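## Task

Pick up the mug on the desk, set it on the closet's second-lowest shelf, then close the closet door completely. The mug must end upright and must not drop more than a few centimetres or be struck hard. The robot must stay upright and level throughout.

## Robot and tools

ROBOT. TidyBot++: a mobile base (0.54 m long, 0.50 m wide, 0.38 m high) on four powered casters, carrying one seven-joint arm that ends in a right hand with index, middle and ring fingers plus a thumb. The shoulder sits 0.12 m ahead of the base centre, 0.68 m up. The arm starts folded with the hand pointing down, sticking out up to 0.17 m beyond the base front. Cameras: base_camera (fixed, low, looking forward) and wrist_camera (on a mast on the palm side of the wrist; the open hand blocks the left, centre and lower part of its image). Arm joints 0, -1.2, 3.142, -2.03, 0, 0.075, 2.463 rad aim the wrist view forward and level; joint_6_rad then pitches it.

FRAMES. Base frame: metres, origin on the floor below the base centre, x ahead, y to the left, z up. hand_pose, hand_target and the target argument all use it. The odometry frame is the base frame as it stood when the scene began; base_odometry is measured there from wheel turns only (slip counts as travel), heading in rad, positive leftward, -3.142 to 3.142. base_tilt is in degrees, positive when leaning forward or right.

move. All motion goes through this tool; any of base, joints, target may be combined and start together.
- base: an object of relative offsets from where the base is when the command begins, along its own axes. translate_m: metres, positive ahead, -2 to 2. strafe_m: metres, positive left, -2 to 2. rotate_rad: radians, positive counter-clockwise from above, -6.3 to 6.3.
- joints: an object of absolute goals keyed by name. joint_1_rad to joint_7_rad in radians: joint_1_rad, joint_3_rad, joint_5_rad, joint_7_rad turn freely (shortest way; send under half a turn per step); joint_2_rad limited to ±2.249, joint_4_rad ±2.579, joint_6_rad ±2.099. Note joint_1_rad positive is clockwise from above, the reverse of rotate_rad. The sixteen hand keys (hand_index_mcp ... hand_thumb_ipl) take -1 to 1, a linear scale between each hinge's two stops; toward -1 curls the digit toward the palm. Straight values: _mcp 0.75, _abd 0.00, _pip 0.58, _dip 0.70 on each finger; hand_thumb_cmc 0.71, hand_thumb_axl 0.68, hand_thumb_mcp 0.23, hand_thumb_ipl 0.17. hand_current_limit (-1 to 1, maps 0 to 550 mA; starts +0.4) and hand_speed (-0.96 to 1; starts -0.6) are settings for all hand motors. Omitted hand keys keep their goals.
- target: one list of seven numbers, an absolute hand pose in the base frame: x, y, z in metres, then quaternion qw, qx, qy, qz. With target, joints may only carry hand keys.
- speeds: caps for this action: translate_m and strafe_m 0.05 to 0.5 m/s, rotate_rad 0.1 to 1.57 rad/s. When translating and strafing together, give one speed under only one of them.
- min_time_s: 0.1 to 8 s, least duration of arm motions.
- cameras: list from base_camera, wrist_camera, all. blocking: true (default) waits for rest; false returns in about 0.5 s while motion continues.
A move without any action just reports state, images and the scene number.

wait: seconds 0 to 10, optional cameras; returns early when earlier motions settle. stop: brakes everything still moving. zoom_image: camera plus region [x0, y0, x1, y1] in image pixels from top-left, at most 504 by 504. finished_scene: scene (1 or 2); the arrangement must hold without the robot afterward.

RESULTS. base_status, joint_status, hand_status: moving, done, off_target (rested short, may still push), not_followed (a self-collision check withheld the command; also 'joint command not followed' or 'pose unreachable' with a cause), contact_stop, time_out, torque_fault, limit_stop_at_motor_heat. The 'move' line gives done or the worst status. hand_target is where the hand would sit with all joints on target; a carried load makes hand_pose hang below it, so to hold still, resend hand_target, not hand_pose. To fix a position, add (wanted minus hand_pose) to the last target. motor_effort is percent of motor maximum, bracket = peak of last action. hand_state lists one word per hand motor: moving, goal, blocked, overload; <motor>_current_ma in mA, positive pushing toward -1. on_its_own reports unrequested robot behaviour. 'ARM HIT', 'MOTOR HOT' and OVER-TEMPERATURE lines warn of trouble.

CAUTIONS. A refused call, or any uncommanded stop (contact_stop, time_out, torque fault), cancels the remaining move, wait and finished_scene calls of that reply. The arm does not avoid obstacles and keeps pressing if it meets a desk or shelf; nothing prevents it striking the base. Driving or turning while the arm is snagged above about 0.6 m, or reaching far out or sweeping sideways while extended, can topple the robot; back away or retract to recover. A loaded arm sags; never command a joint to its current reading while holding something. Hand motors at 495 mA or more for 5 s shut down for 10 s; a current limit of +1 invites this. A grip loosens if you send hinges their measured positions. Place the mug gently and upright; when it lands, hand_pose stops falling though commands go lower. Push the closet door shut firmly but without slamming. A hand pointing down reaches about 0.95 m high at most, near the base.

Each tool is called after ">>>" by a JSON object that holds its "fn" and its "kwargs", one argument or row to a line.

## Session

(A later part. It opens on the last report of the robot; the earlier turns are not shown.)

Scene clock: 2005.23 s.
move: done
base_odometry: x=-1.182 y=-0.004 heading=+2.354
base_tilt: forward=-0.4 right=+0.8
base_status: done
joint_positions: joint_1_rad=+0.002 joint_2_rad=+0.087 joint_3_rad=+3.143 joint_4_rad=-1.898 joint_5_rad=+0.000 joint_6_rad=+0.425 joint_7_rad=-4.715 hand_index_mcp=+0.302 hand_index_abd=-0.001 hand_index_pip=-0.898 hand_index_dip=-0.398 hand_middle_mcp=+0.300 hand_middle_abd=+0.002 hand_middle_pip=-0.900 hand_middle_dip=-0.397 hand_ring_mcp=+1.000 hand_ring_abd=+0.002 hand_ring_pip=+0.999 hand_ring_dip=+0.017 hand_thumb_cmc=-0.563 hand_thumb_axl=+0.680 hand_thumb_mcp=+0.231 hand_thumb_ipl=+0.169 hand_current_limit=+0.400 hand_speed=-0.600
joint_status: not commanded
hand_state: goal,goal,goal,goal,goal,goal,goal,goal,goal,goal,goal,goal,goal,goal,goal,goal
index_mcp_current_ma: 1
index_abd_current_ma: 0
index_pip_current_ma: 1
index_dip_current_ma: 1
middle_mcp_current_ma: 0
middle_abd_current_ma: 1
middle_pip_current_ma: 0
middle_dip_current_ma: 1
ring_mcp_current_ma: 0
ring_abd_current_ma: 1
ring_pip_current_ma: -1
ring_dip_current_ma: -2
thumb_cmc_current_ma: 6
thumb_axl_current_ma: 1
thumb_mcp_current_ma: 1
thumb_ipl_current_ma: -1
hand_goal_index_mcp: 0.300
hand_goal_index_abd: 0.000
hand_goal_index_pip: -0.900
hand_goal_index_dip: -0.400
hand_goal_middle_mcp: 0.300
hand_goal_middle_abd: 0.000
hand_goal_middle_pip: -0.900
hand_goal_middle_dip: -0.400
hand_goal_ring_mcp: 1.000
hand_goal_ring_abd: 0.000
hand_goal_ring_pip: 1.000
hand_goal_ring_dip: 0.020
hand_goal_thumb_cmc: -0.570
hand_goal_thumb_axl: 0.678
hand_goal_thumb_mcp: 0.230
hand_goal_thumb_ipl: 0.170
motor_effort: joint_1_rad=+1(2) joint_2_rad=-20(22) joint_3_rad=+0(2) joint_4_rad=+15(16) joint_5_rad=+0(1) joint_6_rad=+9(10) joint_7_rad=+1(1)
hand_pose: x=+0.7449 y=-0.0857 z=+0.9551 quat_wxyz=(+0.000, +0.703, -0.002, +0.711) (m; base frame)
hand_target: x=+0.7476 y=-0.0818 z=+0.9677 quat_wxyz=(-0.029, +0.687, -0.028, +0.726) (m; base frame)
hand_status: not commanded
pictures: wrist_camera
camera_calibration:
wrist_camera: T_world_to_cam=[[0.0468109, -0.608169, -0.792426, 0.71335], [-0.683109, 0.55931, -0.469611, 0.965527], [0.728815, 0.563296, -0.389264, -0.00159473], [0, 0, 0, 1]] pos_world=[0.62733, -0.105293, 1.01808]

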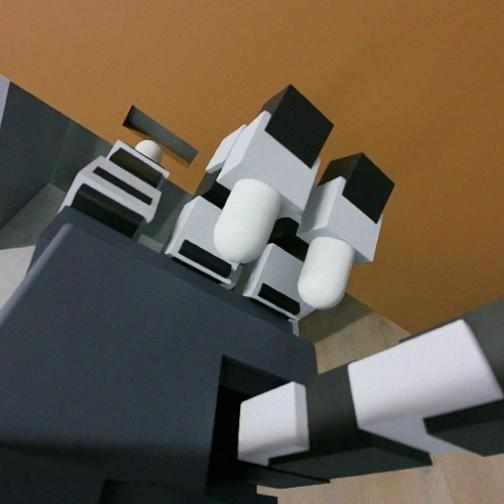

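>>> {"fn": "move", "kwargs": {
  "base": {"translate_m": 0.015},
  "speeds": {"translate_m": 0.05},
  "cameras": ["wrist_camera"]
}}

>>> {"fn": "zoom_image", "kwargs": {
  "camera": "wrist_camera",
  "region": [80, 80, 200, 200]
}}

Scene clock: 2023.57 s.
move: done
base_odometry: x=-1.193 y=+0.007 heading=+2.354
base_tilt: forward=-0.4 right=+0.8
base_status: done
joint_positions: joint_1_rad=+0.002 joint_2_rad=+0.088 joint_3_rad=+3.143 joint_4_rad=-1.898 joint_5_rad=+0.000 joint_6_rad=+0.425 joint_7_rad=-4.715 hand_index_mcp=+0.302 hand_index_abd=-0.001 hand_index_pip=-0.898 hand_index_dip=-0.398 hand_middle_mcp=+0.300 hand_middle_abd=+0.002 hand_middle_pip=-0.900 hand_middle_dip=-0.397 hand_ring_mcp=+1.000 hand_ring_abd=+0.002 hand_ring_pip=+0.999 hand_ring_dip=+0.017 hand_thumb_cmc=-0.563 hand_thumb_axl=+0.680 hand_thumb_mcp=+0.231 hand_thumb_ipl=+0.169 hand_current_limit=+0.400 hand_speed=-0.600
joint_status: not commanded
hand_state: goal,goal,goal,goal,goal,goal,goal,goal,goal,goal,goal,goal,goal,goal,goal,goal
index_mcp_current_ma: 1
index_abd_current_ma: 0
index_pip_current_ma: 1
index_dip_current_ma: 1
middle_mcp_current_ma: 0
middle_abd_current_ma: 1
middle_pip_current_ma: 0
middle_dip_current_ma: 1
ring_mcp_current_ma: 0
ring_abd_current_ma: 1
ring_pip_current_ma: -1
ring_dip_current_ma: -2
thumb_cmc_current_ma: 6
thumb_axl_current_ma: 1
thumb_mcp_current_ma: 1
thumb_ipl_current_ma: -1
hand_goal_index_mcp: 0.300
hand_goal_index_abd: 0.000
hand_goal_index_pip: -0.900
hand_goal_index_dip: -0.400
hand_goal_middle_mcp: 0.300
hand_goal_middle_abd: 0.000
hand_goal_middle_pip: -0.900
hand_goal_middle_dip: -0.400
hand_goal_ring_mcp: 1.000
hand_goal_ring_abd: 0.000
hand_goal_ring_pip: 1.000
hand_goal_ring_dip: 0.020
hand_goal_thumb_cmc: -0.570
hand_goal_thumb_axl: 0.678
hand_goal_thumb_mcp: 0.230
hand_goal_thumb_ipl: 0.170
motor_effort: joint_1_rad=+0(2) joint_2_rad=-20(23) joint_3_rad=-1(1) joint_4_rad=+16(16) joint_5_rad=+0(1) joint_6_rad=+9(10) joint_7_rad=+1(1)
hand_pose: x=+0.7450 y=-0.0857 z=+0.9547 quat_wxyz=(+0.000, +0.703, -0.002, +0.711) (m; base frame)
hand_target: x=+0.7476 y=-0.0818 z=+0.9677 quat_wxyz=(-0.029, +0.687, -0.028, +0.726) (m; base frame)
hand_status: not commanded
pictures: wrist_camera
camera_calibration:
wrist_camera: T_world_to_cam=[[0.0463604, -0.608161, -0.792459, 0.713419], [-0.683359, 0.559328, -0.469226, 0.965289], [0.728609, 0.563287, -0.389661, -0.00132553], [0, 0, 0, 1]] pos_world=[0.62753, -0.105293, 1.01778]

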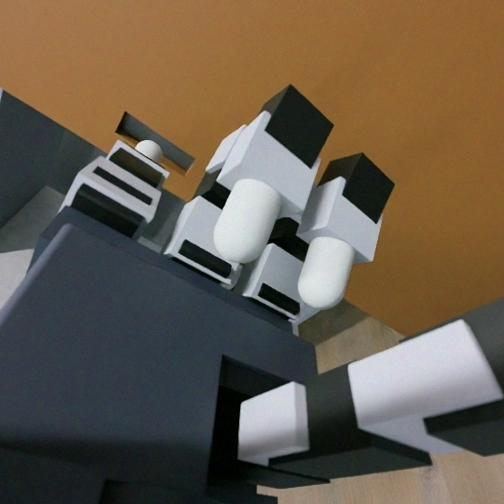

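Scaled by 4.200 from the camera's 504x504 image, which has a finer 720x720 frame.

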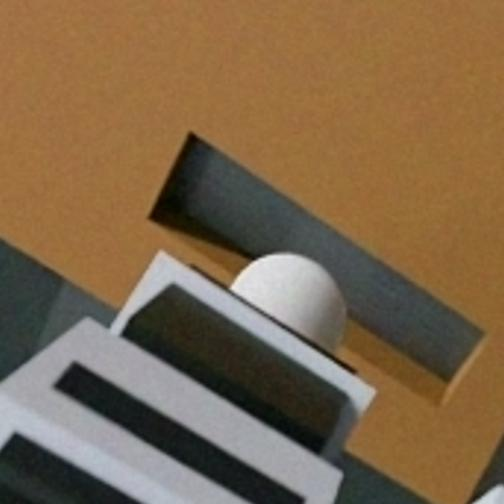

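>>> {"fn": "move", "kwargs": {
  "base": {"translate_m": 0.008, "strafe_m": 0.005},
  "speeds": {"translate_m": 0.05},
  "cameras": ["wrist_camera"]
}}

>>> {"fn": "zoom_image", "kwargs": {
  "camera": "wrist_camera",
  "region": [80, 80, 200, 200]
}}

Scene clock: 2049.87 s.
move: done
base_odometry: x=-1.202 y=+0.010 heading=+2.353
base_tilt: forward=-0.4 right=+0.8
base_status: done
joint_positions: joint_1_rad=+0.002 joint_2_rad=+0.089 joint_3_rad=+3.143 joint_4_rad=-1.898 joint_5_rad=+0.000 joint_6_rad=+0.425 joint_7_rad=-4.715 hand_index_mcp=+0.302 hand_index_abd=-0.001 hand_index_pip=-0.898 hand_index_dip=-0.398 hand_middle_mcp=+0.300 hand_middle_abd=+0.002 hand_middle_pip=-0.900 hand_middle_dip=-0.397 hand_ring_mcp=+1.000 hand_ring_abd=+0.002 hand_ring_pip=+0.999 hand_ring_dip=+0.017 hand_thumb_cmc=-0.563 hand_thumb_axl=+0.680 hand_thumb_mcp=+0.231 hand_thumb_ipl=+0.169 hand_current_limit=+0.400 hand_speed=-0.600
joint_status: not commanded
hand_state: goal,goal,goal,goal,goal,goal,goal,goal,goal,goal,goal,goal,goal,goal,goal,goal
index_mcp_current_ma: 1
index_abd_current_ma: 0
index_pip_current_ma: 1
index_dip_current_ma: 1
middle_mcp_current_ma: 0
middle_abd_current_ma: 1
middle_pip_current_ma: 0
middle_dip_current_ma: 1
ring_mcp_current_ma: 0
ring_abd_current_ma: 1
ring_pip_current_ma: -1
ring_dip_current_ma: -2
thumb_cmc_current_ma: 6
thumb_axl_current_ma: 1
thumb_mcp_current_ma: 1
thumb_ipl_current_ma: -1
hand_goal_index_mcp: 0.300
hand_goal_index_abd: 0.000
hand_goal_index_pip: -0.900
hand_goal_index_dip: -0.400
hand_goal_middle_mcp: 0.300
hand_goal_middle_abd: 0.000
hand_goal_middle_pip: -0.900
hand_goal_middle_dip: -0.400
hand_goal_ring_mcp: 1.000
hand_goal_ring_abd: 0.000
hand_goal_ring_pip: 1.000
hand_goal_ring_dip: 0.020
hand_goal_thumb_cmc: -0.570
hand_goal_thumb_axl: 0.678
hand_goal_thumb_mcp: 0.230
hand_goal_thumb_ipl: 0.170
motor_effort: joint_1_rad=+1(3) joint_2_rad=-20(21) joint_3_rad=-1(2) joint_4_rad=+16(16) joint_5_rad=+0(1) joint_6_rad=+9(10) joint_7_rad=+1(1)
hand_pose: x=+0.7454 y=-0.0853 z=+0.9539 quat_wxyz=(+0.000, +0.704, -0.002, +0.710) (m; base frame)
hand_target: x=+0.7476 y=-0.0818 z=+0.9677 quat_wxyz=(-0.029, +0.687, -0.028, +0.726) (m; base frame)
hand_status: not commanded
pictures: wrist_camera
camera_calibration:
wrist_camera: T_world_to_cam=[[0.0455435, -0.608089, -0.792562, 0.713646], [-0.684338, 0.558987, -0.468204, 0.964671], [0.727741, 0.563704, -0.39068, -0.000508377], [0, 0, 0, 1]] pos_world=[0.628029, -0.104992, 1.01707]

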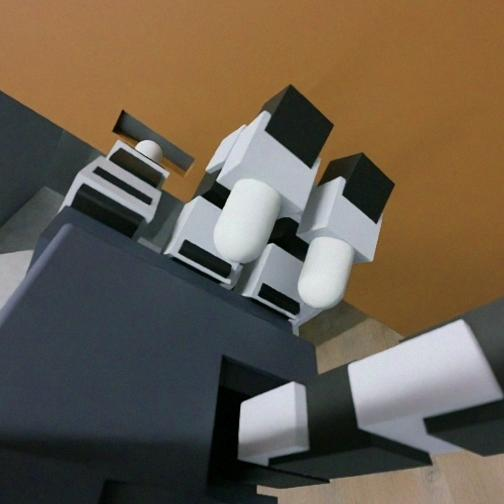

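Scaled by 4.200 from the camera's 504x504 image, which has a finer 720x720 frame.

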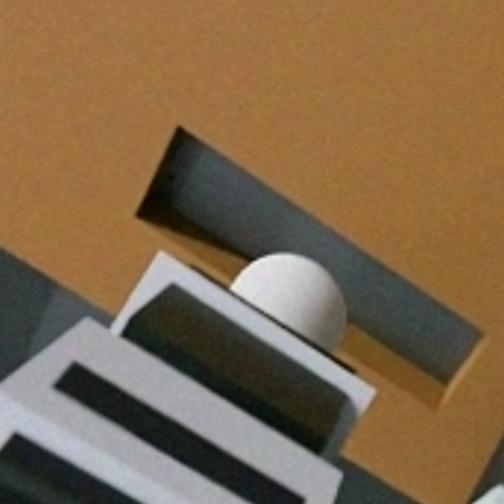

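>>> {"fn": "move", "kwargs": {
  "base": {"translate_m": 0.01},
  "speeds": {"translate_m": 0.05},
  "cameras": ["wrist_camera"]
}}

>>> {"fn": "zoom_image", "kwargs": {
  "camera": "wrist_camera",
  "region": [80, 80, 200, 200]
}}

Scene clock: 2061.80 s.
move: done
base_odometry: x=-1.209 y=+0.017 heading=+2.354
base_tilt: forward=-0.4 right=+0.8
base_status: done
joint_positions: joint_1_rad=+0.002 joint_2_rad=+0.091 joint_3_rad=+3.143 joint_4_rad=-1.897 joint_5_rad=+0.000 joint_6_rad=+0.425 joint_7_rad=-4.715 hand_index_mcp=+0.301 hand_index_abd=-0.001 hand_index_pip=-0.898 hand_index_dip=-0.398 hand_middle_mcp=+0.300 hand_middle_abd=+0.002 hand_middle_pip=-0.900 hand_middle_dip=-0.397 hand_ring_mcp=+1.000 hand_ring_abd=+0.002 hand_ring_pip=+0.999 hand_ring_dip=+0.017 hand_thumb_cmc=-0.563 hand_thumb_axl=+0.680 hand_thumb_mcp=+0.231 hand_thumb_ipl=+0.169 hand_current_limit=+0.400 hand_speed=-0.600
joint_status: not commanded
hand_state: goal,goal,goal,goal,goal,goal,goal,goal,goal,goal,goal,goal,goal,goal,goal,goal
index_mcp_current_ma: 1
index_abd_current_ma: 0
index_pip_current_ma: 1
index_dip_current_ma: 1
middle_mcp_current_ma: 0
middle_abd_current_ma: 1
middle_pip_current_ma: 0
middle_dip_current_ma: 1
ring_mcp_current_ma: 0
ring_abd_current_ma: 1
ring_pip_current_ma: -1
ring_dip_current_ma: -2
thumb_cmc_current_ma: 6
thumb_axl_current_ma: 1
thumb_mcp_current_ma: 1
thumb_ipl_current_ma: -1
hand_goal_index_mcp: 0.300
hand_goal_index_abd: 0.000
hand_goal_index_pip: -0.900
hand_goal_index_dip: -0.400
hand_goal_middle_mcp: 0.300
hand_goal_middle_abd: 0.000
hand_goal_middle_pip: -0.900
hand_goal_middle_dip: -0.400
hand_goal_ring_mcp: 1.000
hand_goal_ring_abd: 0.000
hand_goal_ring_pip: 1.000
hand_goal_ring_dip: 0.020
hand_goal_thumb_cmc: -0.570
hand_goal_thumb_axl: 0.678
hand_goal_thumb_mcp: 0.230
hand_goal_thumb_ipl: 0.170
motor_effort: joint_1_rad=+0(2) joint_2_rad=-20(22) joint_3_rad=+0(2) joint_4_rad=+16(16) joint_5_rad=+0(1) joint_6_rad=+9(10) joint_7_rad=+1(1)
hand_pose: x=+0.7459 y=-0.0854 z=+0.9530 quat_wxyz=(+0.000, +0.704, -0.002, +0.710) (m; base frame)
hand_target: x=+0.7476 y=-0.0818 z=+0.9677 quat_wxyz=(-0.029, +0.687, -0.028, +0.726) (m; base frame)
hand_status: not commanded
pictures: wrist_camera
camera_calibration:
wrist_camera: T_world_to_cam=[[0.0444766, -0.608117, -0.7926, 0.713768], [-0.684956, 0.558979, -0.467309, 0.96423], [0.727226, 0.563681, -0.391672, 0.000109921], [0, 0, 0, 1]] pos_world=[0.628629, -0.104992, 1.01637]

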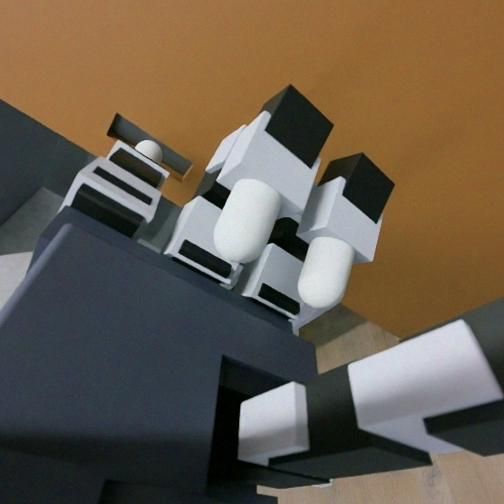

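Scaled by 4.200 from the camera's 504x504 image, which has a finer 720x720 frame.

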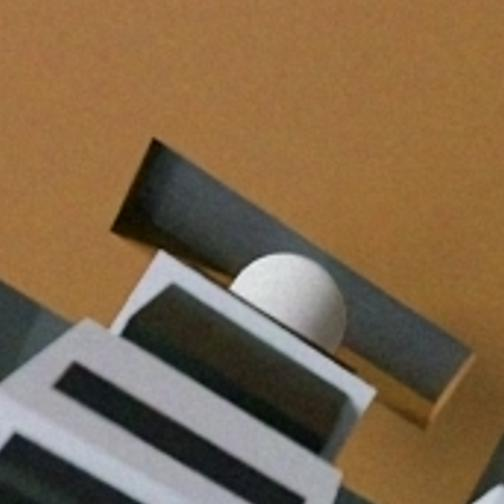

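>>> {"fn": "move", "kwargs": {
  "base": {"strafe_m": 0.007},
  "speeds": {"strafe_m": 0.05}
}}

>>> {"fn": "move", "kwargs": {
  "base": {"translate_m": 0.006},
  "speeds": {"translate_m": 0.05},
  "cameras": ["wrist_camera"]
}}

>>> {"fn": "zoom_image", "kwargs": {
  "camera": "wrist_camera",
  "region": [80, 80, 200, 200]
}}

Scene clock: 2080.37 s.
move: done
base_odometry: x=-1.214 y=+0.012 heading=+2.354
base_tilt: forward=-0.5 right=+0.8
base_status: done
joint_positions: joint_1_rad=+0.001 joint_2_rad=+0.091 joint_3_rad=+3.143 joint_4_rad=-1.897 joint_5_rad=+0.000 joint_6_rad=+0.425 joint_7_rad=-4.715 hand_index_mcp=+0.301 hand_index_abd=-0.001 hand_index_pip=-0.898 hand_index_dip=-0.398 hand_middle_mcp=+0.300 hand_middle_abd=+0.002 hand_middle_pip=-0.900 hand_middle_dip=-0.397 hand_ring_mcp=+1.000 hand_ring_abd=+0.002 hand_ring_pip=+0.999 hand_ring_dip=+0.017 hand_thumb_cmc=-0.563 hand_thumb_axl=+0.680 hand_thumb_mcp=+0.231 hand_thumb_ipl=+0.169 hand_current_limit=+0.400 hand_speed=-0.600
joint_status: not commanded
hand_state: goal,goal,goal,goal,goal,goal,goal,goal,goal,goal,goal,goal,goal,goal,goal,goal
index_mcp_current_ma: 1
index_abd_current_ma: 0
index_pip_current_ma: 1
index_dip_current_ma: 1
middle_mcp_current_ma: 0
middle_abd_current_ma: 1
middle_pip_current_ma: 0
middle_dip_current_ma: 1
ring_mcp_current_ma: 0
ring_abd_current_ma: 1
ring_pip_current_ma: -1
ring_dip_current_ma: -2
thumb_cmc_current_ma: 6
thumb_axl_current_ma: 1
thumb_mcp_current_ma: 1
thumb_ipl_current_ma: -1
hand_goal_index_mcp: 0.300
hand_goal_index_abd: 0.000
hand_goal_index_pip: -0.900
hand_goal_index_dip: -0.400
hand_goal_middle_mcp: 0.300
hand_goal_middle_abd: 0.000
hand_goal_middle_pip: -0.900
hand_goal_middle_dip: -0.400
hand_goal_ring_mcp: 1.000
hand_goal_ring_abd: 0.000
hand_goal_ring_pip: 1.000
hand_goal_ring_dip: 0.020
hand_goal_thumb_cmc: -0.570
hand_goal_thumb_axl: 0.678
hand_goal_thumb_mcp: 0.230
hand_goal_thumb_ipl: 0.170
motor_effort: joint_1_rad=+1(3) joint_2_rad=-19(22) joint_3_rad=+0(3) joint_4_rad=+16(16) joint_5_rad=+0(1) joint_6_rad=+9(10) joint_7_rad=+1(1)
hand_pose: x=+0.7460 y=-0.0846 z=+0.9530 quat_wxyz=(+0.000, +0.704, -0.001, +0.710) (m; base frame)
hand_target: x=+0.7476 y=-0.0818 z=+0.9677 quat_wxyz=(-0.029, +0.687, -0.028, +0.726) (m; base frame)
hand_status: not commanded
pictures: none

Scene clock: 2080.97 s.
move: done
base_odometry: x=-1.219 y=+0.016 heading=+2.354
base_tilt: forward=-0.4 right=+0.9
base_status: done
joint_positions: joint_1_rad=+0.001 joint_2_rad=+0.091 joint_3_rad=+3.143 joint_4_rad=-1.897 joint_5_rad=+0.000 joint_6_rad=+0.425 joint_7_rad=-4.715 hand_index_mcp=+0.301 hand_index_abd=-0.001 hand_index_pip=-0.898 hand_index_dip=-0.398 hand_middle_mcp=+0.300 hand_middle_abd=+0.002 hand_middle_pip=-0.900 hand_middle_dip=-0.397 hand_ring_mcp=+1.000 hand_ring_abd=+0.002 hand_ring_pip=+0.999 hand_ring_dip=+0.017 hand_thumb_cmc=-0.563 hand_thumb_axl=+0.680 hand_thumb_mcp=+0.231 hand_thumb_ipl=+0.169 hand_current_limit=+0.400 hand_speed=-0.600
joint_status: not commanded
hand_state: goal,goal,goal,goal,goal,goal,goal,goal,goal,goal,goal,goal,goal,goal,goal,goal
index_mcp_current_ma: 1
index_abd_current_ma: 0
index_pip_current_ma: 1
index_dip_current_ma: 1
middle_mcp_current_ma: 0
middle_abd_current_ma: 1
middle_pip_current_ma: 0
middle_dip_current_ma: 1
ring_mcp_current_ma: 0
ring_abd_current_ma: 1
ring_pip_current_ma: -1
ring_dip_current_ma: -2
thumb_cmc_current_ma: 6
thumb_axl_current_ma: 1
thumb_mcp_current_ma: 1
thumb_ipl_current_ma: -1
hand_goal_index_mcp: 0.300
hand_goal_index_abd: 0.000
hand_goal_index_pip: -0.900
hand_goal_index_dip: -0.400
hand_goal_middle_mcp: 0.300
hand_goal_middle_abd: 0.000
hand_goal_middle_pip: -0.900
hand_goal_middle_dip: -0.400
hand_goal_ring_mcp: 1.000
hand_goal_ring_abd: 0.000
hand_goal_ring_pip: 1.000
hand_goal_ring_dip: 0.020
hand_goal_thumb_cmc: -0.570
hand_goal_thumb_axl: 0.678
hand_goal_thumb_mcp: 0.230
hand_goal_thumb_ipl: 0.170
motor_effort: joint_1_rad=+1(2) joint_2_rad=-20(23) joint_3_rad=+0(2) joint_4_rad=+16(17) joint_5_rad=+0(1) joint_6_rad=+9(10) joint_7_rad=+1(1)
hand_pose: x=+0.7462 y=-0.0846 z=+0.9525 quat_wxyz=(+0.000, +0.705, -0.001, +0.710) (m; base frame)
hand_target: x=+0.7476 y=-0.0818 z=+0.9677 quat_wxyz=(-0.029, +0.687, -0.028, +0.726) (m; base frame)
hand_status: not commanded
pictures: wrist_camera
camera_calibration:
wrist_camera: T_world_to_cam=[[0.0446477, -0.60794, -0.792727, 0.713838], [-0.685957, 0.558228, -0.466738, 0.963947], [0.726271, 0.564616, -0.392097, 0.000454285], [0, 0, 0, 1]] pos_world=[0.629026, -0.104388, 1.01597]

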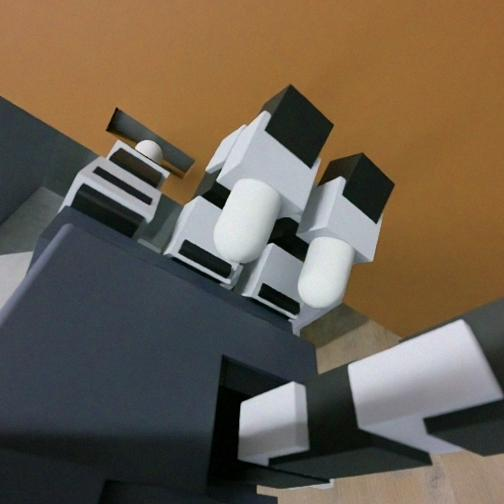

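Scaled by 4.200 from the camera's 504x504 image, which has a finer 720x720 frame.

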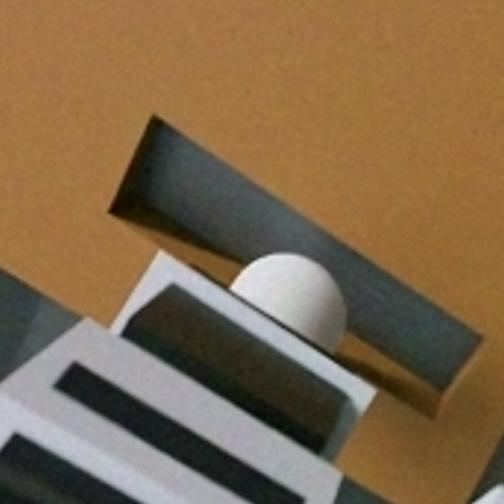

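>>> {"fn": "move", "kwargs": {
  "base": {"strafe_m": 0.004, "translate_m": 0.006},
  "speeds": {"translate_m": 0.05},
  "cameras": ["wrist_camera"]
}}

>>> {"fn": "zoom_image", "kwargs": {
  "camera": "wrist_camera",
  "region": [80, 80, 200, 200]
}}

Scene clock: 2093.70 s.
move: done
base_odometry: x=-1.226 y=+0.018 heading=+2.354
base_tilt: forward=-0.5 right=+0.8
base_status: done
joint_positions: joint_1_rad=+0.000 joint_2_rad=+0.091 joint_3_rad=+3.143 joint_4_rad=-1.897 joint_5_rad=+0.000 joint_6_rad=+0.425 joint_7_rad=-4.715 hand_index_mcp=+0.301 hand_index_abd=-0.001 hand_index_pip=-0.898 hand_index_dip=-0.398 hand_middle_mcp=+0.300 hand_middle_abd=+0.002 hand_middle_pip=-0.900 hand_middle_dip=-0.397 hand_ring_mcp=+1.000 hand_ring_abd=+0.002 hand_ring_pip=+1.000 hand_ring_dip=+0.017 hand_thumb_cmc=-0.563 hand_thumb_axl=+0.680 hand_thumb_mcp=+0.231 hand_thumb_ipl=+0.169 hand_current_limit=+0.400 hand_speed=-0.600
joint_status: not commanded
hand_state: goal,goal,goal,goal,goal,goal,goal,goal,goal,goal,goal,goal,goal,goal,goal,goal
index_mcp_current_ma: 1
index_abd_current_ma: 0
index_pip_current_ma: 1
index_dip_current_ma: 1
middle_mcp_current_ma: 0
middle_abd_current_ma: 1
middle_pip_current_ma: 0
middle_dip_current_ma: 1
ring_mcp_current_ma: 0
ring_abd_current_ma: 1
ring_pip_current_ma: 0
ring_dip_current_ma: -2
thumb_cmc_current_ma: 6
thumb_axl_current_ma: 1
thumb_mcp_current_ma: 1
thumb_ipl_current_ma: -1
hand_goal_index_mcp: 0.300
hand_goal_index_abd: 0.000
hand_goal_index_pip: -0.900
hand_goal_index_dip: -0.400
hand_goal_middle_mcp: 0.300
hand_goal_middle_abd: 0.000
hand_goal_middle_pip: -0.900
hand_goal_middle_dip: -0.400
hand_goal_ring_mcp: 1.000
hand_goal_ring_abd: 0.000
hand_goal_ring_pip: 1.000
hand_goal_ring_dip: 0.020
hand_goal_thumb_cmc: -0.570
hand_goal_thumb_axl: 0.678
hand_goal_thumb_mcp: 0.230
hand_goal_thumb_ipl: 0.170
motor_effort: joint_1_rad=+1(2) joint_2_rad=-20(23) joint_3_rad=+0(1) joint_4_rad=+16(16) joint_5_rad=+0(1) joint_6_rad=+9(9) joint_7_rad=+0(1)
hand_pose: x=+0.7462 y=-0.0845 z=+0.9527 quat_wxyz=(+0.000, +0.704, -0.001, +0.710) (m; base frame)
hand_target: x=+0.7476 y=-0.0818 z=+0.9677 quat_wxyz=(-0.029, +0.687, -0.028, +0.726) (m; base frame)
hand_status: not commanded
pictures: wrist_camera
camera_calibration:
wrist_camera: T_world_to_cam=[[0.0450615, -0.607859, -0.792766, 0.713851], [-0.685928, 0.558109, -0.466923, 0.964073], [0.726273, 0.56482, -0.391798, 0.000265646], [0, 0, 0, 1]] pos_world=[0.628925, -0.104288, 1.01617]

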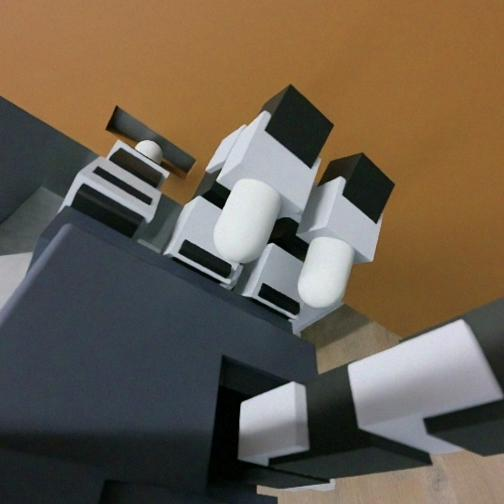

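Scaled by 4.200 from the camera's 504x504 image, which has a finer 720x720 frame.

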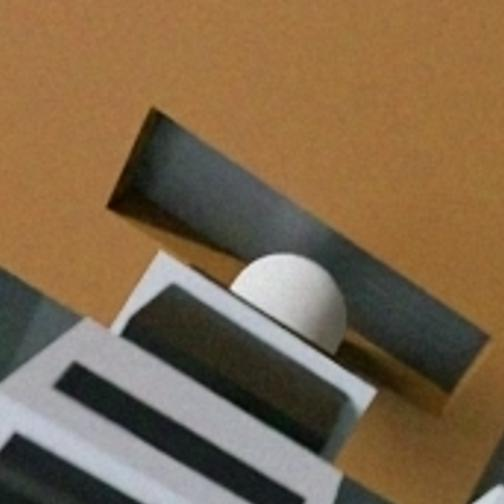

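>>> {"fn": "move", "kwargs": {
  "base": {"translate_m": 0.01},
  "speeds": {"translate_m": 0.05},
  "cameras": ["wrist_camera"]
}}

>>> {"fn": "zoom_image", "kwargs": {
  "camera": "wrist_camera",
  "region": [80, 80, 200, 200]
}}

Scene clock: 2105.13 s.
move: done
base_odometry: x=-1.233 y=+0.025 heading=+2.354
base_tilt: forward=-0.4 right=+0.8
base_status: done
joint_positions: joint_1_rad=+0.002 joint_2_rad=+0.090 joint_3_rad=+3.143 joint_4_rad=-1.897 joint_5_rad=+0.000 joint_6_rad=+0.425 joint_7_rad=-4.716 hand_index_mcp=+0.301 hand_index_abd=-0.001 hand_index_pip=-0.898 hand_index_dip=-0.398 hand_middle_mcp=+0.300 hand_middle_abd=+0.002 hand_middle_pip=-0.900 hand_middle_dip=-0.397 hand_ring_mcp=+0.993 hand_ring_abd=+0.006 hand_ring_pip=+0.997 hand_ring_dip=+0.009 hand_thumb_cmc=-0.563 hand_thumb_axl=+0.680 hand_thumb_mcp=+0.231 hand_thumb_ipl=+0.169 hand_current_limit=+0.400 hand_speed=-0.600
joint_status: not commanded
hand_state: goal,goal,goal,goal,goal,goal,goal,goal,goal,goal,goal,goal,goal,goal,goal,goal
index_mcp_current_ma: 1
index_abd_current_ma: 0
index_pip_current_ma: 1
index_dip_current_ma: 1
middle_mcp_current_ma: 0
middle_abd_current_ma: 1
middle_pip_current_ma: 0
middle_dip_current_ma: 1
ring_mcp_current_ma: -7
ring_abd_current_ma: 4
ring_pip_current_ma: -2
ring_dip_current_ma: -13
thumb_cmc_current_ma: 6
thumb_axl_current_ma: 1
thumb_mcp_current_ma: 1
thumb_ipl_current_ma: -1
hand_goal_index_mcp: 0.300
hand_goal_index_abd: 0.000
hand_goal_index_pip: -0.900
hand_goal_index_dip: -0.400
hand_goal_middle_mcp: 0.300
hand_goal_middle_abd: 0.000
hand_goal_middle_pip: -0.900
hand_goal_middle_dip: -0.400
hand_goal_ring_mcp: 1.000
hand_goal_ring_abd: 0.000
hand_goal_ring_pip: 1.000
hand_goal_ring_dip: 0.020
hand_goal_thumb_cmc: -0.570
hand_goal_thumb_axl: 0.678
hand_goal_thumb_mcp: 0.230
hand_goal_thumb_ipl: 0.170
motor_effort: joint_1_rad=+1(2) joint_2_rad=-20(21) joint_3_rad=-1(3) joint_4_rad=+16(17) joint_5_rad=+1(1) joint_6_rad=+8(10) joint_7_rad=+1(1)
hand_pose: x=+0.7457 y=-0.0858 z=+0.9533 quat_wxyz=(+0.000, +0.704, -0.002, +0.710) (m; base frame)
hand_target: x=+0.7476 y=-0.0818 z=+0.9677 quat_wxyz=(-0.029, +0.687, -0.028, +0.726) (m; base frame)
hand_status: not commanded
pictures: wrist_camera
camera_calibration:
wrist_camera: T_world_to_cam=[[0.0444926, -0.607074, -0.793399, 0.714546], [-0.684237, 0.560144, -0.466969, 0.963796], [0.727902, 0.563649, -0.39046, -0.00104249], [0, 0, 0, 1]] pos_world=[0.628432, -0.105494, 1.01657]

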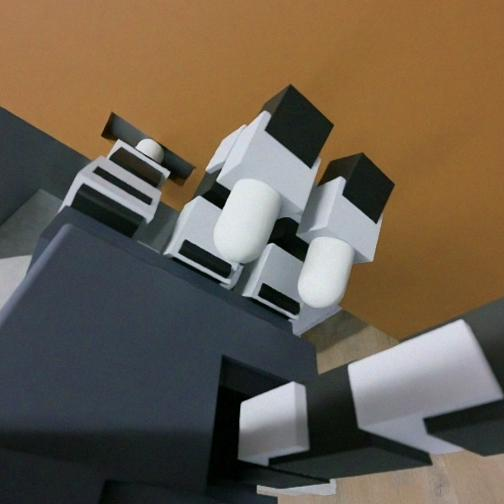

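Scaled by 4.200 from the camera's 504x504 image, which has a finer 720x720 frame.

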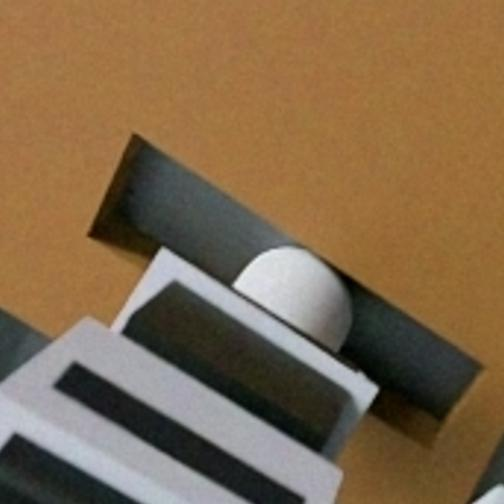

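>>> {"fn": "move", "kwargs": {
  "base": {"strafe_m": 0.003, "translate_m": 0.012},
  "speeds": {"translate_m": 0.05},
  "cameras": ["wrist_camera"]
}}

>>> {"fn": "zoom_image", "kwargs": {
  "camera": "wrist_camera",
  "region": [80, 80, 200, 200]
}}

Scene clock: 2112.37 s.
move: done
base_odometry: x=-1.244 y=+0.031 heading=+2.355
base_tilt: forward=-0.4 right=+0.8
base_status: done
joint_positions: joint_1_rad=+0.006 joint_2_rad=+0.065 joint_3_rad=+3.145 joint_4_rad=-1.910 joint_5_rad=+0.000 joint_6_rad=+0.425 joint_7_rad=-4.717 hand_index_mcp=+0.301 hand_index_abd=-0.001 hand_index_pip=-0.898 hand_index_dip=-0.398 hand_middle_mcp=+0.300 hand_middle_abd=+0.002 hand_middle_pip=-0.900 hand_middle_dip=-0.397 hand_ring_mcp=+1.001 hand_ring_abd=+0.097 hand_ring_pip=+1.000 hand_ring_dip=-0.011 hand_thumb_cmc=-0.563 hand_thumb_axl=+0.680 hand_thumb_mcp=+0.231 hand_thumb_ipl=+0.169 hand_current_limit=+0.400 hand_speed=-0.600
joint_status: not commanded
hand_state: goal,goal,goal,goal,goal,goal,goal,goal,goal,blocked,goal,blocked,goal,goal,goal,goal
index_mcp_current_ma: 1
index_abd_current_ma: 0
index_pip_current_ma: 1
index_dip_current_ma: 1
middle_mcp_current_ma: 0
middle_abd_current_ma: 1
middle_pip_current_ma: 0
middle_dip_current_ma: 1
ring_mcp_current_ma: 0
ring_abd_current_ma: 229
ring_pip_current_ma: 0
ring_dip_current_ma: -53
thumb_cmc_current_ma: 6
thumb_axl_current_ma: 1
thumb_mcp_current_ma: 1
thumb_ipl_current_ma: -1
hand_goal_index_mcp: 0.300
hand_goal_index_abd: 0.000
hand_goal_index_pip: -0.900
hand_goal_index_dip: -0.400
hand_goal_middle_mcp: 0.300
hand_goal_middle_abd: 0.000
hand_goal_middle_pip: -0.900
hand_goal_middle_dip: -0.400
hand_goal_ring_mcp: 1.000
hand_goal_ring_abd: 0.000
hand_goal_ring_pip: 1.000
hand_goal_ring_dip: 0.020
hand_goal_thumb_cmc: -0.570
hand_goal_thumb_axl: 0.678
hand_goal_thumb_mcp: 0.230
hand_goal_thumb_ipl: 0.170
motor_effort: joint_1_rad=-1(3) joint_2_rad=-15(20) joint_3_rad=-1(3) joint_4_rad=+22(23) joint_5_rad=+1(2) joint_6_rad=+11(13) joint_7_rad=+0(1)
hand_pose: x=+0.7365 y=-0.0892 z=+0.9617 quat_wxyz=(+0.002, +0.699, -0.005, +0.715) (m; base frame)
hand_target: x=+0.7476 y=-0.0818 z=+0.9677 quat_wxyz=(-0.029, +0.687, -0.028, +0.726) (m; base frame)
hand_status: not commanded
pictures: wrist_camera
camera_calibration:
wrist_camera: T_world_to_cam=[[0.0513955, -0.606972, -0.79306, 0.714174], [-0.675001, 0.564144, -0.475515, 0.965013], [0.736024, 0.559756, -0.380712, -0.00484524], [0, 0, 0, 1]] pos_world=[0.618246, -0.108211, 1.02342]

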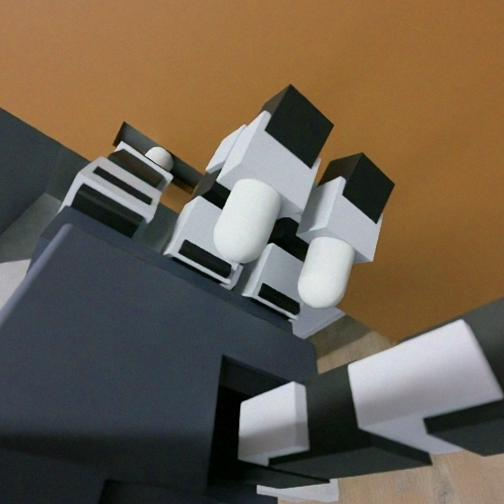

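Scaled by 4.200 from the camera's 504x504 image, which has a finer 720x720 frame.

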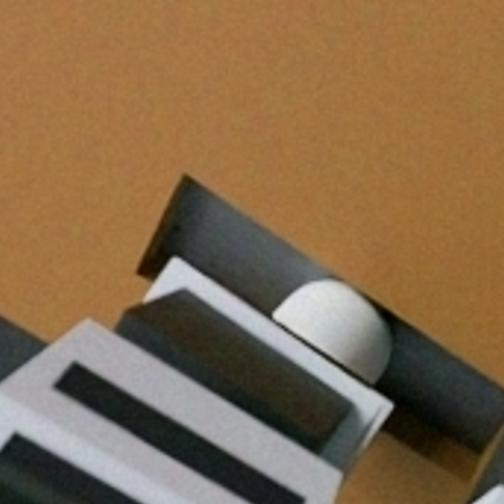

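>>> {"fn": "move", "kwargs": {
  "base": {"translate_m": -0.007},
  "speeds": {"translate_m": 0.05}
}}

>>> {"fn": "move", "kwargs": {
  "base": {"strafe_m": 0.06},
  "speeds": {"strafe_m": 0.05},
  "cameras": ["wrist_camera"]
}}

>>> {"fn": "zoom_image", "kwargs": {
  "camera": "wrist_camera",
  "region": [80, 80, 200, 200]
}}

Scene clock: 2122.00 s.
move: done
base_odometry: x=-1.238 y=+0.026 heading=+2.354
base_tilt: forward=-0.4 right=+0.8
base_status: done
joint_positions: joint_1_rad=+0.006 joint_2_rad=+0.079 joint_3_rad=+3.145 joint_4_rad=-1.895 joint_5_rad=+0.000 joint_6_rad=+0.425 joint_7_rad=-4.717 hand_index_mcp=+0.301 hand_index_abd=-0.001 hand_index_pip=-0.898 hand_index_dip=-0.398 hand_middle_mcp=+0.300 hand_middle_abd=+0.002 hand_middle_pip=-0.900 hand_middle_dip=-0.397 hand_ring_mcp=+1.000 hand_ring_abd=+0.025 hand_ring_pip=+1.000 hand_ring_dip=+0.006 hand_thumb_cmc=-0.563 hand_thumb_axl=+0.680 hand_thumb_mcp=+0.231 hand_thumb_ipl=+0.169 hand_current_limit=+0.400 hand_speed=-0.600
joint_status: not commanded
hand_state: goal,goal,goal,goal,goal,goal,goal,goal,goal,blocked,goal,goal,goal,goal,goal,goal
index_mcp_current_ma: 1
index_abd_current_ma: 0
index_pip_current_ma: 1
index_dip_current_ma: 1
middle_mcp_current_ma: 0
middle_abd_current_ma: 1
middle_pip_current_ma: 0
middle_dip_current_ma: 1
ring_mcp_current_ma: 0
ring_abd_current_ma: 32
ring_pip_current_ma: 0
ring_dip_current_ma: -16
thumb_cmc_current_ma: 6
thumb_axl_current_ma: 1
thumb_mcp_current_ma: 1
thumb_ipl_current_ma: -1
hand_goal_index_mcp: 0.300
hand_goal_index_abd: 0.000
hand_goal_index_pip: -0.900
hand_goal_index_dip: -0.400
hand_goal_middle_mcp: 0.300
hand_goal_middle_abd: 0.000
hand_goal_middle_pip: -0.900
hand_goal_middle_dip: -0.400
hand_goal_ring_mcp: 1.000
hand_goal_ring_abd: 0.000
hand_goal_ring_pip: 1.000
hand_goal_ring_dip: 0.020
hand_goal_thumb_cmc: -0.570
hand_goal_thumb_axl: 0.678
hand_goal_thumb_mcp: 0.230
hand_goal_thumb_ipl: 0.170
motor_effort: joint_1_rad=-1(2) joint_2_rad=-18(20) joint_3_rad=-1(3) joint_4_rad=+17(21) joint_5_rad=+1(1) joint_6_rad=+9(11) joint_7_rad=+1(1)
hand_pose: x=+0.7425 y=-0.0893 z=+0.9619 quat_wxyz=(+0.002, +0.699, -0.005, +0.715) (m; base frame)
hand_target: x=+0.7476 y=-0.0818 z=+0.9677 quat_wxyz=(-0.029, +0.687, -0.028, +0.726) (m; base frame)
hand_status: not commanded
pictures: none

Scene clock: 2123.67 s.
move: done
base_odometry: x=-1.281 y=-0.016 heading=+2.354
base_tilt: forward=-0.4 right=+0.8
base_status: done
joint_positions: joint_1_rad=+0.038 joint_2_rad=+0.075 joint_3_rad=+3.174 joint_4_rad=-1.895 joint_5_rad=+0.000 joint_6_rad=+0.425 joint_7_rad=-4.720 hand_index_mcp=+0.301 hand_index_abd=-0.001 hand_index_pip=-0.898 hand_index_dip=-0.398 hand_middle_mcp=+0.300 hand_middle_abd=+0.002 hand_middle_pip=-0.900 hand_middle_dip=-0.397 hand_ring_mcp=+0.942 hand_ring_abd=+0.049 hand_ring_pip=+0.986 hand_ring_dip=-0.025 hand_thumb_cmc=-0.563 hand_thumb_axl=+0.680 hand_thumb_mcp=+0.231 hand_thumb_ipl=+0.169 hand_current_limit=+0.400 hand_speed=-0.600
joint_status: not commanded
hand_state: goal,goal,goal,goal,goal,goal,goal,goal,blocked,blocked,goal,blocked,goal,goal,goal,goal
index_mcp_current_ma: 1
index_abd_current_ma: 0
index_pip_current_ma: 1
index_dip_current_ma: 1
middle_mcp_current_ma: 0
middle_abd_current_ma: 1
middle_pip_current_ma: 0
middle_dip_current_ma: 1
ring_mcp_current_ma: -144
ring_abd_current_ma: 84
ring_pip_current_ma: -17
ring_dip_current_ma: -91
thumb_cmc_current_ma: 6
thumb_axl_current_ma: 1
thumb_mcp_current_ma: 1
thumb_ipl_current_ma: -1
hand_goal_index_mcp: 0.300
hand_goal_index_abd: 0.000
hand_goal_index_pip: -0.900
hand_goal_index_dip: -0.400
hand_goal_middle_mcp: 0.300
hand_goal_middle_abd: 0.000
hand_goal_middle_pip: -0.900
hand_goal_middle_dip: -0.400
hand_goal_ring_mcp: 1.000
hand_goal_ring_abd: 0.000
hand_goal_ring_pip: 1.000
hand_goal_ring_dip: 0.020
hand_goal_thumb_cmc: -0.570
hand_goal_thumb_axl: 0.678
hand_goal_thumb_mcp: 0.230
hand_goal_thumb_ipl: 0.170
motor_effort: joint_1_rad=-6(8) joint_2_rad=-16(20) joint_3_rad=-6(8) joint_4_rad=+19(20) joint_5_rad=+3(4) joint_6_rad=+10(11) joint_7_rad=+1(2)
hand_pose: x=+0.7353 y=-0.1262 z=+0.9640 quat_wxyz=(+0.023, +0.697, -0.026, +0.716) (m; base frame)
hand_target: x=+0.7476 y=-0.0818 z=+0.9677 quat_wxyz=(-0.029, +0.687, -0.028, +0.726) (m; base frame)
hand_status: not commanded
pictures: wrist_camera
camera_calibration:
wrist_camera: T_world_to_cam=[[0.0181445, -0.608553, -0.793306, 0.718027], [-0.637319, 0.604314, -0.478152, 0.966104], [0.770387, 0.514264, -0.376877, -0.0170553], [0, 0, 0, 1]] pos_world=[0.615827, -0.138102, 1.02513]

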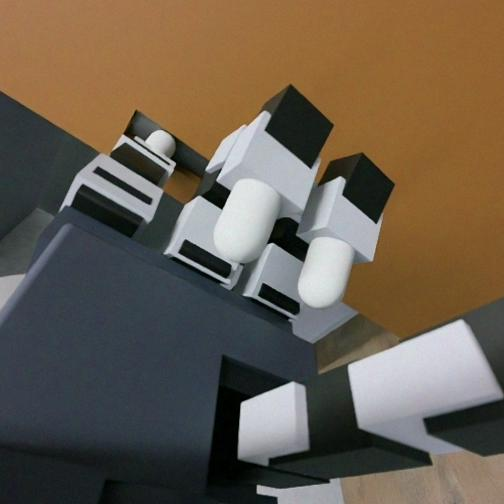

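Scaled by 4.200 from the camera's 504x504 image, which has a finer 720x720 frame.

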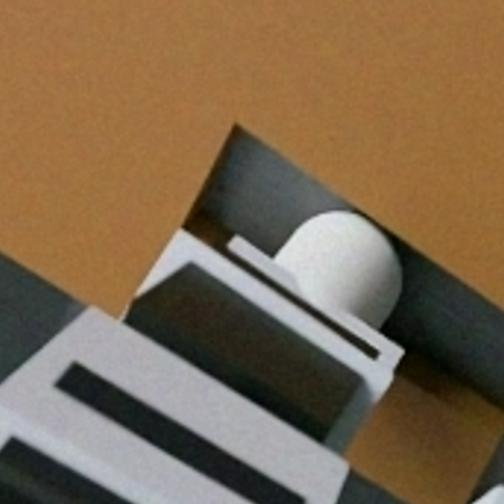

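>>> {"fn": "move", "kwargs": {
  "base": {"strafe_m": 0.08},
  "speeds": {"strafe_m": 0.05},
  "cameras": ["wrist_camera"]
}}

Scene clock: 2131.67 s.
move: done
base_odometry: x=-1.338 y=-0.073 heading=+2.354
base_tilt: forward=-0.4 right=+0.8
base_status: done
joint_positions: joint_1_rad=+0.045 joint_2_rad=+0.077 joint_3_rad=+3.182 joint_4_rad=-1.895 joint_5_rad=+0.000 joint_6_rad=+0.425 joint_7_rad=-4.721 hand_index_mcp=+0.301 hand_index_abd=-0.001 hand_index_pip=-0.898 hand_index_dip=-0.398 hand_middle_mcp=+0.300 hand_middle_abd=+0.002 hand_middle_pip=-0.900 hand_middle_dip=-0.397 hand_ring_mcp=+0.546 hand_ring_abd=+0.014 hand_ring_pip=+0.937 hand_ring_dip=-0.038 hand_thumb_cmc=-0.563 hand_thumb_axl=+0.680 hand_thumb_mcp=+0.231 hand_thumb_ipl=+0.169 hand_current_limit=+0.400 hand_speed=-0.600
joint_status: not commanded
hand_state: goal,goal,goal,goal,goal,goal,goal,goal,blocked,goal,blocked,blocked,goal,goal,goal,goal
index_mcp_current_ma: 1
index_abd_current_ma: 0
index_pip_current_ma: 1
index_dip_current_ma: 1
middle_mcp_current_ma: 0
middle_abd_current_ma: 1
middle_pip_current_ma: 0
middle_dip_current_ma: 1
ring_mcp_current_ma: -385
ring_abd_current_ma: 14
ring_pip_current_ma: -147
ring_dip_current_ma: -132
thumb_cmc_current_ma: 6
thumb_axl_current_ma: 1
thumb_mcp_current_ma: 1
thumb_ipl_current_ma: -1
hand_goal_index_mcp: 0.300
hand_goal_index_abd: 0.000
hand_goal_index_pip: -0.900
hand_goal_index_dip: -0.400
hand_goal_middle_mcp: 0.300
hand_goal_middle_abd: 0.000
hand_goal_middle_pip: -0.900
hand_goal_middle_dip: -0.400
hand_goal_ring_mcp: 1.000
hand_goal_ring_abd: 0.000
hand_goal_ring_pip: 1.000
hand_goal_ring_dip: 0.020
hand_goal_thumb_cmc: -0.570
hand_goal_thumb_axl: 0.678
hand_goal_thumb_mcp: 0.230
hand_goal_thumb_ipl: 0.170
motor_effort: joint_1_rad=-5(9) joint_2_rad=-19(20) joint_3_rad=-6(9) joint_4_rad=+16(21) joint_5_rad=+3(5) joint_6_rad=+9(11) joint_7_rad=+2(2)
hand_pose: x=+0.7337 y=-0.1359 z=+0.9632 quat_wxyz=(+0.029, +0.698, -0.032, +0.715) (m; base frame)
hand_target: x=+0.7476 y=-0.0818 z=+0.9677 quat_wxyz=(-0.029, +0.687, -0.028, +0.726) (m; base frame)
hand_status: not commanded
pictures: wrist_camera
camera_calibration:
wrist_camera: T_world_to_cam=[[0.00751908, -0.60828, -0.793687, 0.719738], [-0.628156, 0.614691, -0.477049, 0.964155], [0.778051, 0.502146, -0.377473, -0.0179234], [0, 0, 0, 1]] pos_world=[0.614173, -0.145854, 1.02443]

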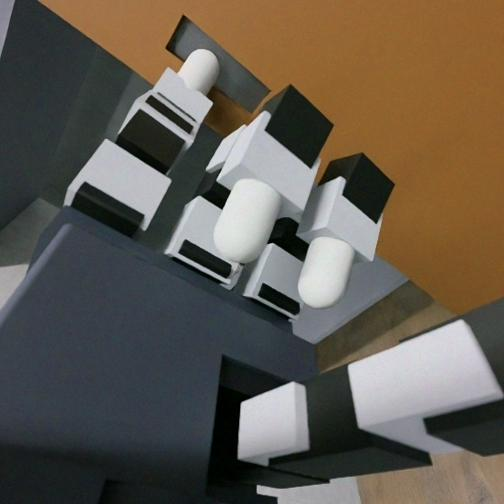

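>>> {"fn": "move", "kwargs": {
  "base": {"translate_m": -0.12},
  "speeds": {"translate_m": 0.1},
  "cameras": ["wrist_camera"]
}}

>>> {"fn": "move", "kwargs": {
  "joints": {"joint_1_rad": 0, "joint_2_rad": 0.085, "joint_3_rad": 3.142, "joint_4_rad": -1.552, "joint_5_rad": 0, "joint_6_rad": 0.02, "joint_7_rad": -1.65},
  "base": {"strafe_m": -0.07},
  "speeds": {"strafe_m": 0.1},
  "min_time_s": 3,
  "cameras": ["wrist_camera"]
}}

Scene clock: 2157.47 s.
move: done
base_odometry: x=-1.253 y=-0.158 heading=+2.354
base_tilt: forward=-0.5 right=+0.8
base_status: done
joint_positions: joint_1_rad=+0.003 joint_2_rad=+0.082 joint_3_rad=+3.147 joint_4_rad=-1.894 joint_5_rad=+0.000 joint_6_rad=+0.425 joint_7_rad=-4.721 hand_index_mcp=+0.301 hand_index_abd=-0.001 hand_index_pip=-0.898 hand_index_dip=-0.398 hand_middle_mcp=+0.300 hand_middle_abd=+0.002 hand_middle_pip=-0.900 hand_middle_dip=-0.397 hand_ring_mcp=+0.998 hand_ring_abd=+0.006 hand_ring_pip=+0.998 hand_ring_dip=+0.017 hand_thumb_cmc=-0.563 hand_thumb_axl=+0.680 hand_thumb_mcp=+0.231 hand_thumb_ipl=+0.169 hand_current_limit=+0.400 hand_speed=-0.600
joint_status: not commanded
hand_state: goal,goal,goal,goal,goal,goal,goal,goal,goal,goal,goal,goal,goal,goal,goal,goal
index_mcp_current_ma: 1
index_abd_current_ma: 0
index_pip_current_ma: 1
index_dip_current_ma: 1
middle_mcp_current_ma: 0
middle_abd_current_ma: 1
middle_pip_current_ma: 0
middle_dip_current_ma: 1
ring_mcp_current_ma: -1
ring_abd_current_ma: 4
ring_pip_current_ma: -1
ring_dip_current_ma: -2
thumb_cmc_current_ma: 6
thumb_axl_current_ma: 1
thumb_mcp_current_ma: 1
thumb_ipl_current_ma: -1
hand_goal_index_mcp: 0.300
hand_goal_index_abd: 0.000
hand_goal_index_pip: -0.900
hand_goal_index_dip: -0.400
hand_goal_middle_mcp: 0.300
hand_goal_middle_abd: 0.000
hand_goal_middle_pip: -0.900
hand_goal_middle_dip: -0.400
hand_goal_ring_mcp: 1.000
hand_goal_ring_abd: 0.000
hand_goal_ring_pip: 1.000
hand_goal_ring_dip: 0.020
hand_goal_thumb_cmc: -0.570
hand_goal_thumb_axl: 0.678
hand_goal_thumb_mcp: 0.230
hand_goal_thumb_ipl: 0.170
motor_effort: joint_1_rad=+1(5) joint_2_rad=-19(21) joint_3_rad=+0(6) joint_4_rad=+16(16) joint_5_rad=+1(4) joint_6_rad=+9(9) joint_7_rad=+1(1)
hand_pose: x=+0.7436 y=-0.0880 z=+0.9598 quat_wxyz=(+0.000, +0.700, -0.005, +0.714) (m; base frame)
hand_target: x=+0.7476 y=-0.0818 z=+0.9677 quat_wxyz=(-0.029, +0.687, -0.028, +0.726) (m; base frame)
hand_status: not commanded
pictures: wrist_camera
camera_calibration:
wrist_camera: T_world_to_cam=[[0.0511325, -0.603602, -0.795644, 0.715977], [-0.676769, 0.564924, -0.472064, 0.966284], [0.734418, 0.562605, -0.379613, -0.011029], [0, 0, 0, 1]] pos_world=[0.625441, -0.107507, 1.02162]

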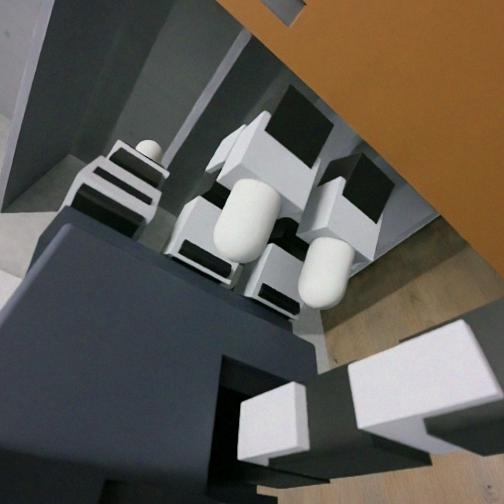

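Scene clock: 2161.17 s.
move: done
base_odometry: x=-1.203 y=-0.108 heading=+2.354
base_tilt: forward=-0.4 right=+0.8
base_status: done
joint_positions: joint_1_rad=+0.002 joint_2_rad=+0.082 joint_3_rad=+3.145 joint_4_rad=-1.577 joint_5_rad=+0.000 joint_6_rad=+0.073 joint_7_rad=-1.730 hand_index_mcp=+0.303 hand_index_abd=-0.001 hand_index_pip=-0.899 hand_index_dip=-0.398 hand_middle_mcp=+0.303 hand_middle_abd=+0.002 hand_middle_pip=-0.900 hand_middle_dip=-0.398 hand_ring_mcp=+1.000 hand_ring_abd=-0.001 hand_ring_pip=+0.999 hand_ring_dip=+0.018 hand_thumb_cmc=-0.576 hand_thumb_axl=+0.680 hand_thumb_mcp=+0.231 hand_thumb_ipl=+0.169 hand_current_limit=+0.400 hand_speed=-0.600
joint_status: all done
hand_state: goal,goal,goal,goal,goal,goal,goal,goal,goal,goal,goal,goal,goal,goal,goal,goal
index_mcp_current_ma: 2
index_abd_current_ma: 0
index_pip_current_ma: 1
index_dip_current_ma: 1
middle_mcp_current_ma: 2
middle_abd_current_ma: 1
middle_pip_current_ma: 0
middle_dip_current_ma: 1
ring_mcp_current_ma: 0
ring_abd_current_ma: 0
ring_pip_current_ma: 0
ring_dip_current_ma: -1
thumb_cmc_current_ma: -5
thumb_axl_current_ma: 1
thumb_mcp_current_ma: 1
thumb_ipl_current_ma: -1
hand_goal_index_mcp: 0.300
hand_goal_index_abd: 0.000
hand_goal_index_pip: -0.900
hand_goal_index_dip: -0.400
hand_goal_middle_mcp: 0.300
hand_goal_middle_abd: 0.000
hand_goal_middle_pip: -0.900
hand_goal_middle_dip: -0.400
hand_goal_ring_mcp: 1.000
hand_goal_ring_abd: 0.000
hand_goal_ring_pip: 1.000
hand_goal_ring_dip: 0.020
hand_goal_thumb_cmc: -0.570
hand_goal_thumb_axl: 0.678
hand_goal_thumb_mcp: 0.230
hand_goal_thumb_ipl: 0.170
motor_effort: joint_1_rad=+1(3) joint_2_rad=-21(22) joint_3_rad=-1(2) joint_4_rad=+17(18) joint_5_rad=-1(1) joint_6_rad=+9(11) joint_7_rad=+0(1)
hand_pose: x=+0.7691 y=+0.0784 z=+1.1045 quat_wxyz=(+0.700, +0.058, +0.710, +0.054) (m; base frame)
hand_target: x=+0.7709 y=+0.0840 z=+1.0957 quat_wxyz=(+0.690, +0.029, +0.723, +0.027) (m; base frame)
hand_status: not commanded
pictures: wrist_camera
camera_calibration:
wrist_camera: T_world_to_cam=[[0.0558142, 0.476671, 0.877308, -1.0058], [-0.687765, -0.618611, 0.379868, 0.118161], [0.723784, -0.624584, 0.29331, -0.710558], [0, 0, 0, 1]] pos_world=[0.651696, 0.108728, 1.04592]

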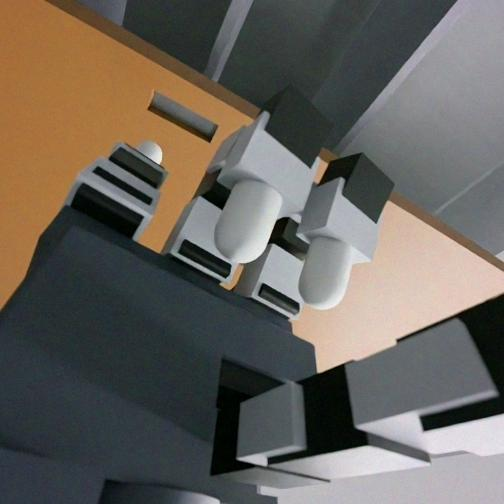

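>>> {"fn": "move", "kwargs": {
  "joints": {"joint_4_rad": -1.585, "joint_7_rad": -1.49},
  "base": {"translate_m": 0.03},
  "cameras": ["wrist_camera"]
}}

Scene clock: 2171.37 s.
move: done
base_odometry: x=-1.225 y=-0.087 heading=+2.353
base_tilt: forward=-0.4 right=+0.8
base_status: done
joint_positions: joint_1_rad=+0.002 joint_2_rad=+0.095 joint_3_rad=+3.145 joint_4_rad=-1.579 joint_5_rad=+0.000 joint_6_rad=+0.069 joint_7_rad=-1.557 hand_index_mcp=+0.302 hand_index_abd=-0.001 hand_index_pip=-0.899 hand_index_dip=-0.398 hand_middle_mcp=+0.303 hand_middle_abd=+0.002 hand_middle_pip=-0.900 hand_middle_dip=-0.398 hand_ring_mcp=+1.000 hand_ring_abd=-0.001 hand_ring_pip=+0.999 hand_ring_dip=+0.018 hand_thumb_cmc=-0.577 hand_thumb_axl=+0.680 hand_thumb_mcp=+0.231 hand_thumb_ipl=+0.169 hand_current_limit=+0.400 hand_speed=-0.600
joint_status: all done
hand_state: goal,goal,goal,goal,goal,goal,goal,goal,goal,goal,goal,goal,goal,goal,goal,goal
index_mcp_current_ma: 2
index_abd_current_ma: 0
index_pip_current_ma: 1
index_dip_current_ma: 1
middle_mcp_current_ma: 2
middle_abd_current_ma: 1
middle_pip_current_ma: 0
middle_dip_current_ma: 1
ring_mcp_current_ma: 0
ring_abd_current_ma: 0
ring_pip_current_ma: 0
ring_dip_current_ma: -1
thumb_cmc_current_ma: -6
thumb_axl_current_ma: 1
thumb_mcp_current_ma: 1
thumb_ipl_current_ma: -1
hand_goal_index_mcp: 0.300
hand_goal_index_abd: 0.000
hand_goal_index_pip: -0.900
hand_goal_index_dip: -0.400
hand_goal_middle_mcp: 0.300
hand_goal_middle_abd: 0.000
hand_goal_middle_pip: -0.900
hand_goal_middle_dip: -0.400
hand_goal_ring_mcp: 1.000
hand_goal_ring_abd: 0.000
hand_goal_ring_pip: 1.000
hand_goal_ring_dip: 0.020
hand_goal_thumb_cmc: -0.570
hand_goal_thumb_axl: 0.678
hand_goal_thumb_mcp: 0.230
hand_goal_thumb_ipl: 0.170
motor_effort: joint_1_rad=+1(2) joint_2_rad=-21(25) joint_3_rad=+0(2) joint_4_rad=+17(18) joint_5_rad=-1(1) joint_6_rad=+9(10) joint_7_rad=+0(1)
hand_pose: x=+0.7742 y=+0.0833 z=+1.0791 quat_wxyz=(+0.695, -0.003, +0.719, -0.007) (m; base frame)
hand_target: x=+0.7693 y=+0.0877 z=+1.0618 quat_wxyz=(+0.678, -0.030, +0.734, -0.028) (m; base frame)
hand_status: not commanded
pictures: wrist_camera
camera_calibration:
wrist_camera: T_world_to_cam=[[0.0701338, 0.620718, 0.78089, -0.905162], [-0.676426, -0.545758, 0.494567, -0.00418043], [0.733164, -0.5629, 0.381594, -0.81134], [0, 0, 0, 1]] pos_world=[0.6555, 0.102866, 1.0185]

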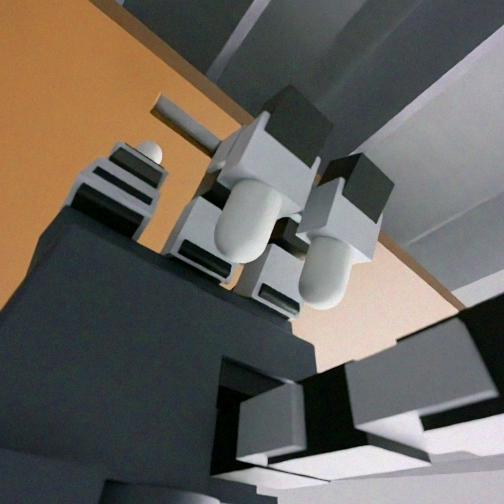

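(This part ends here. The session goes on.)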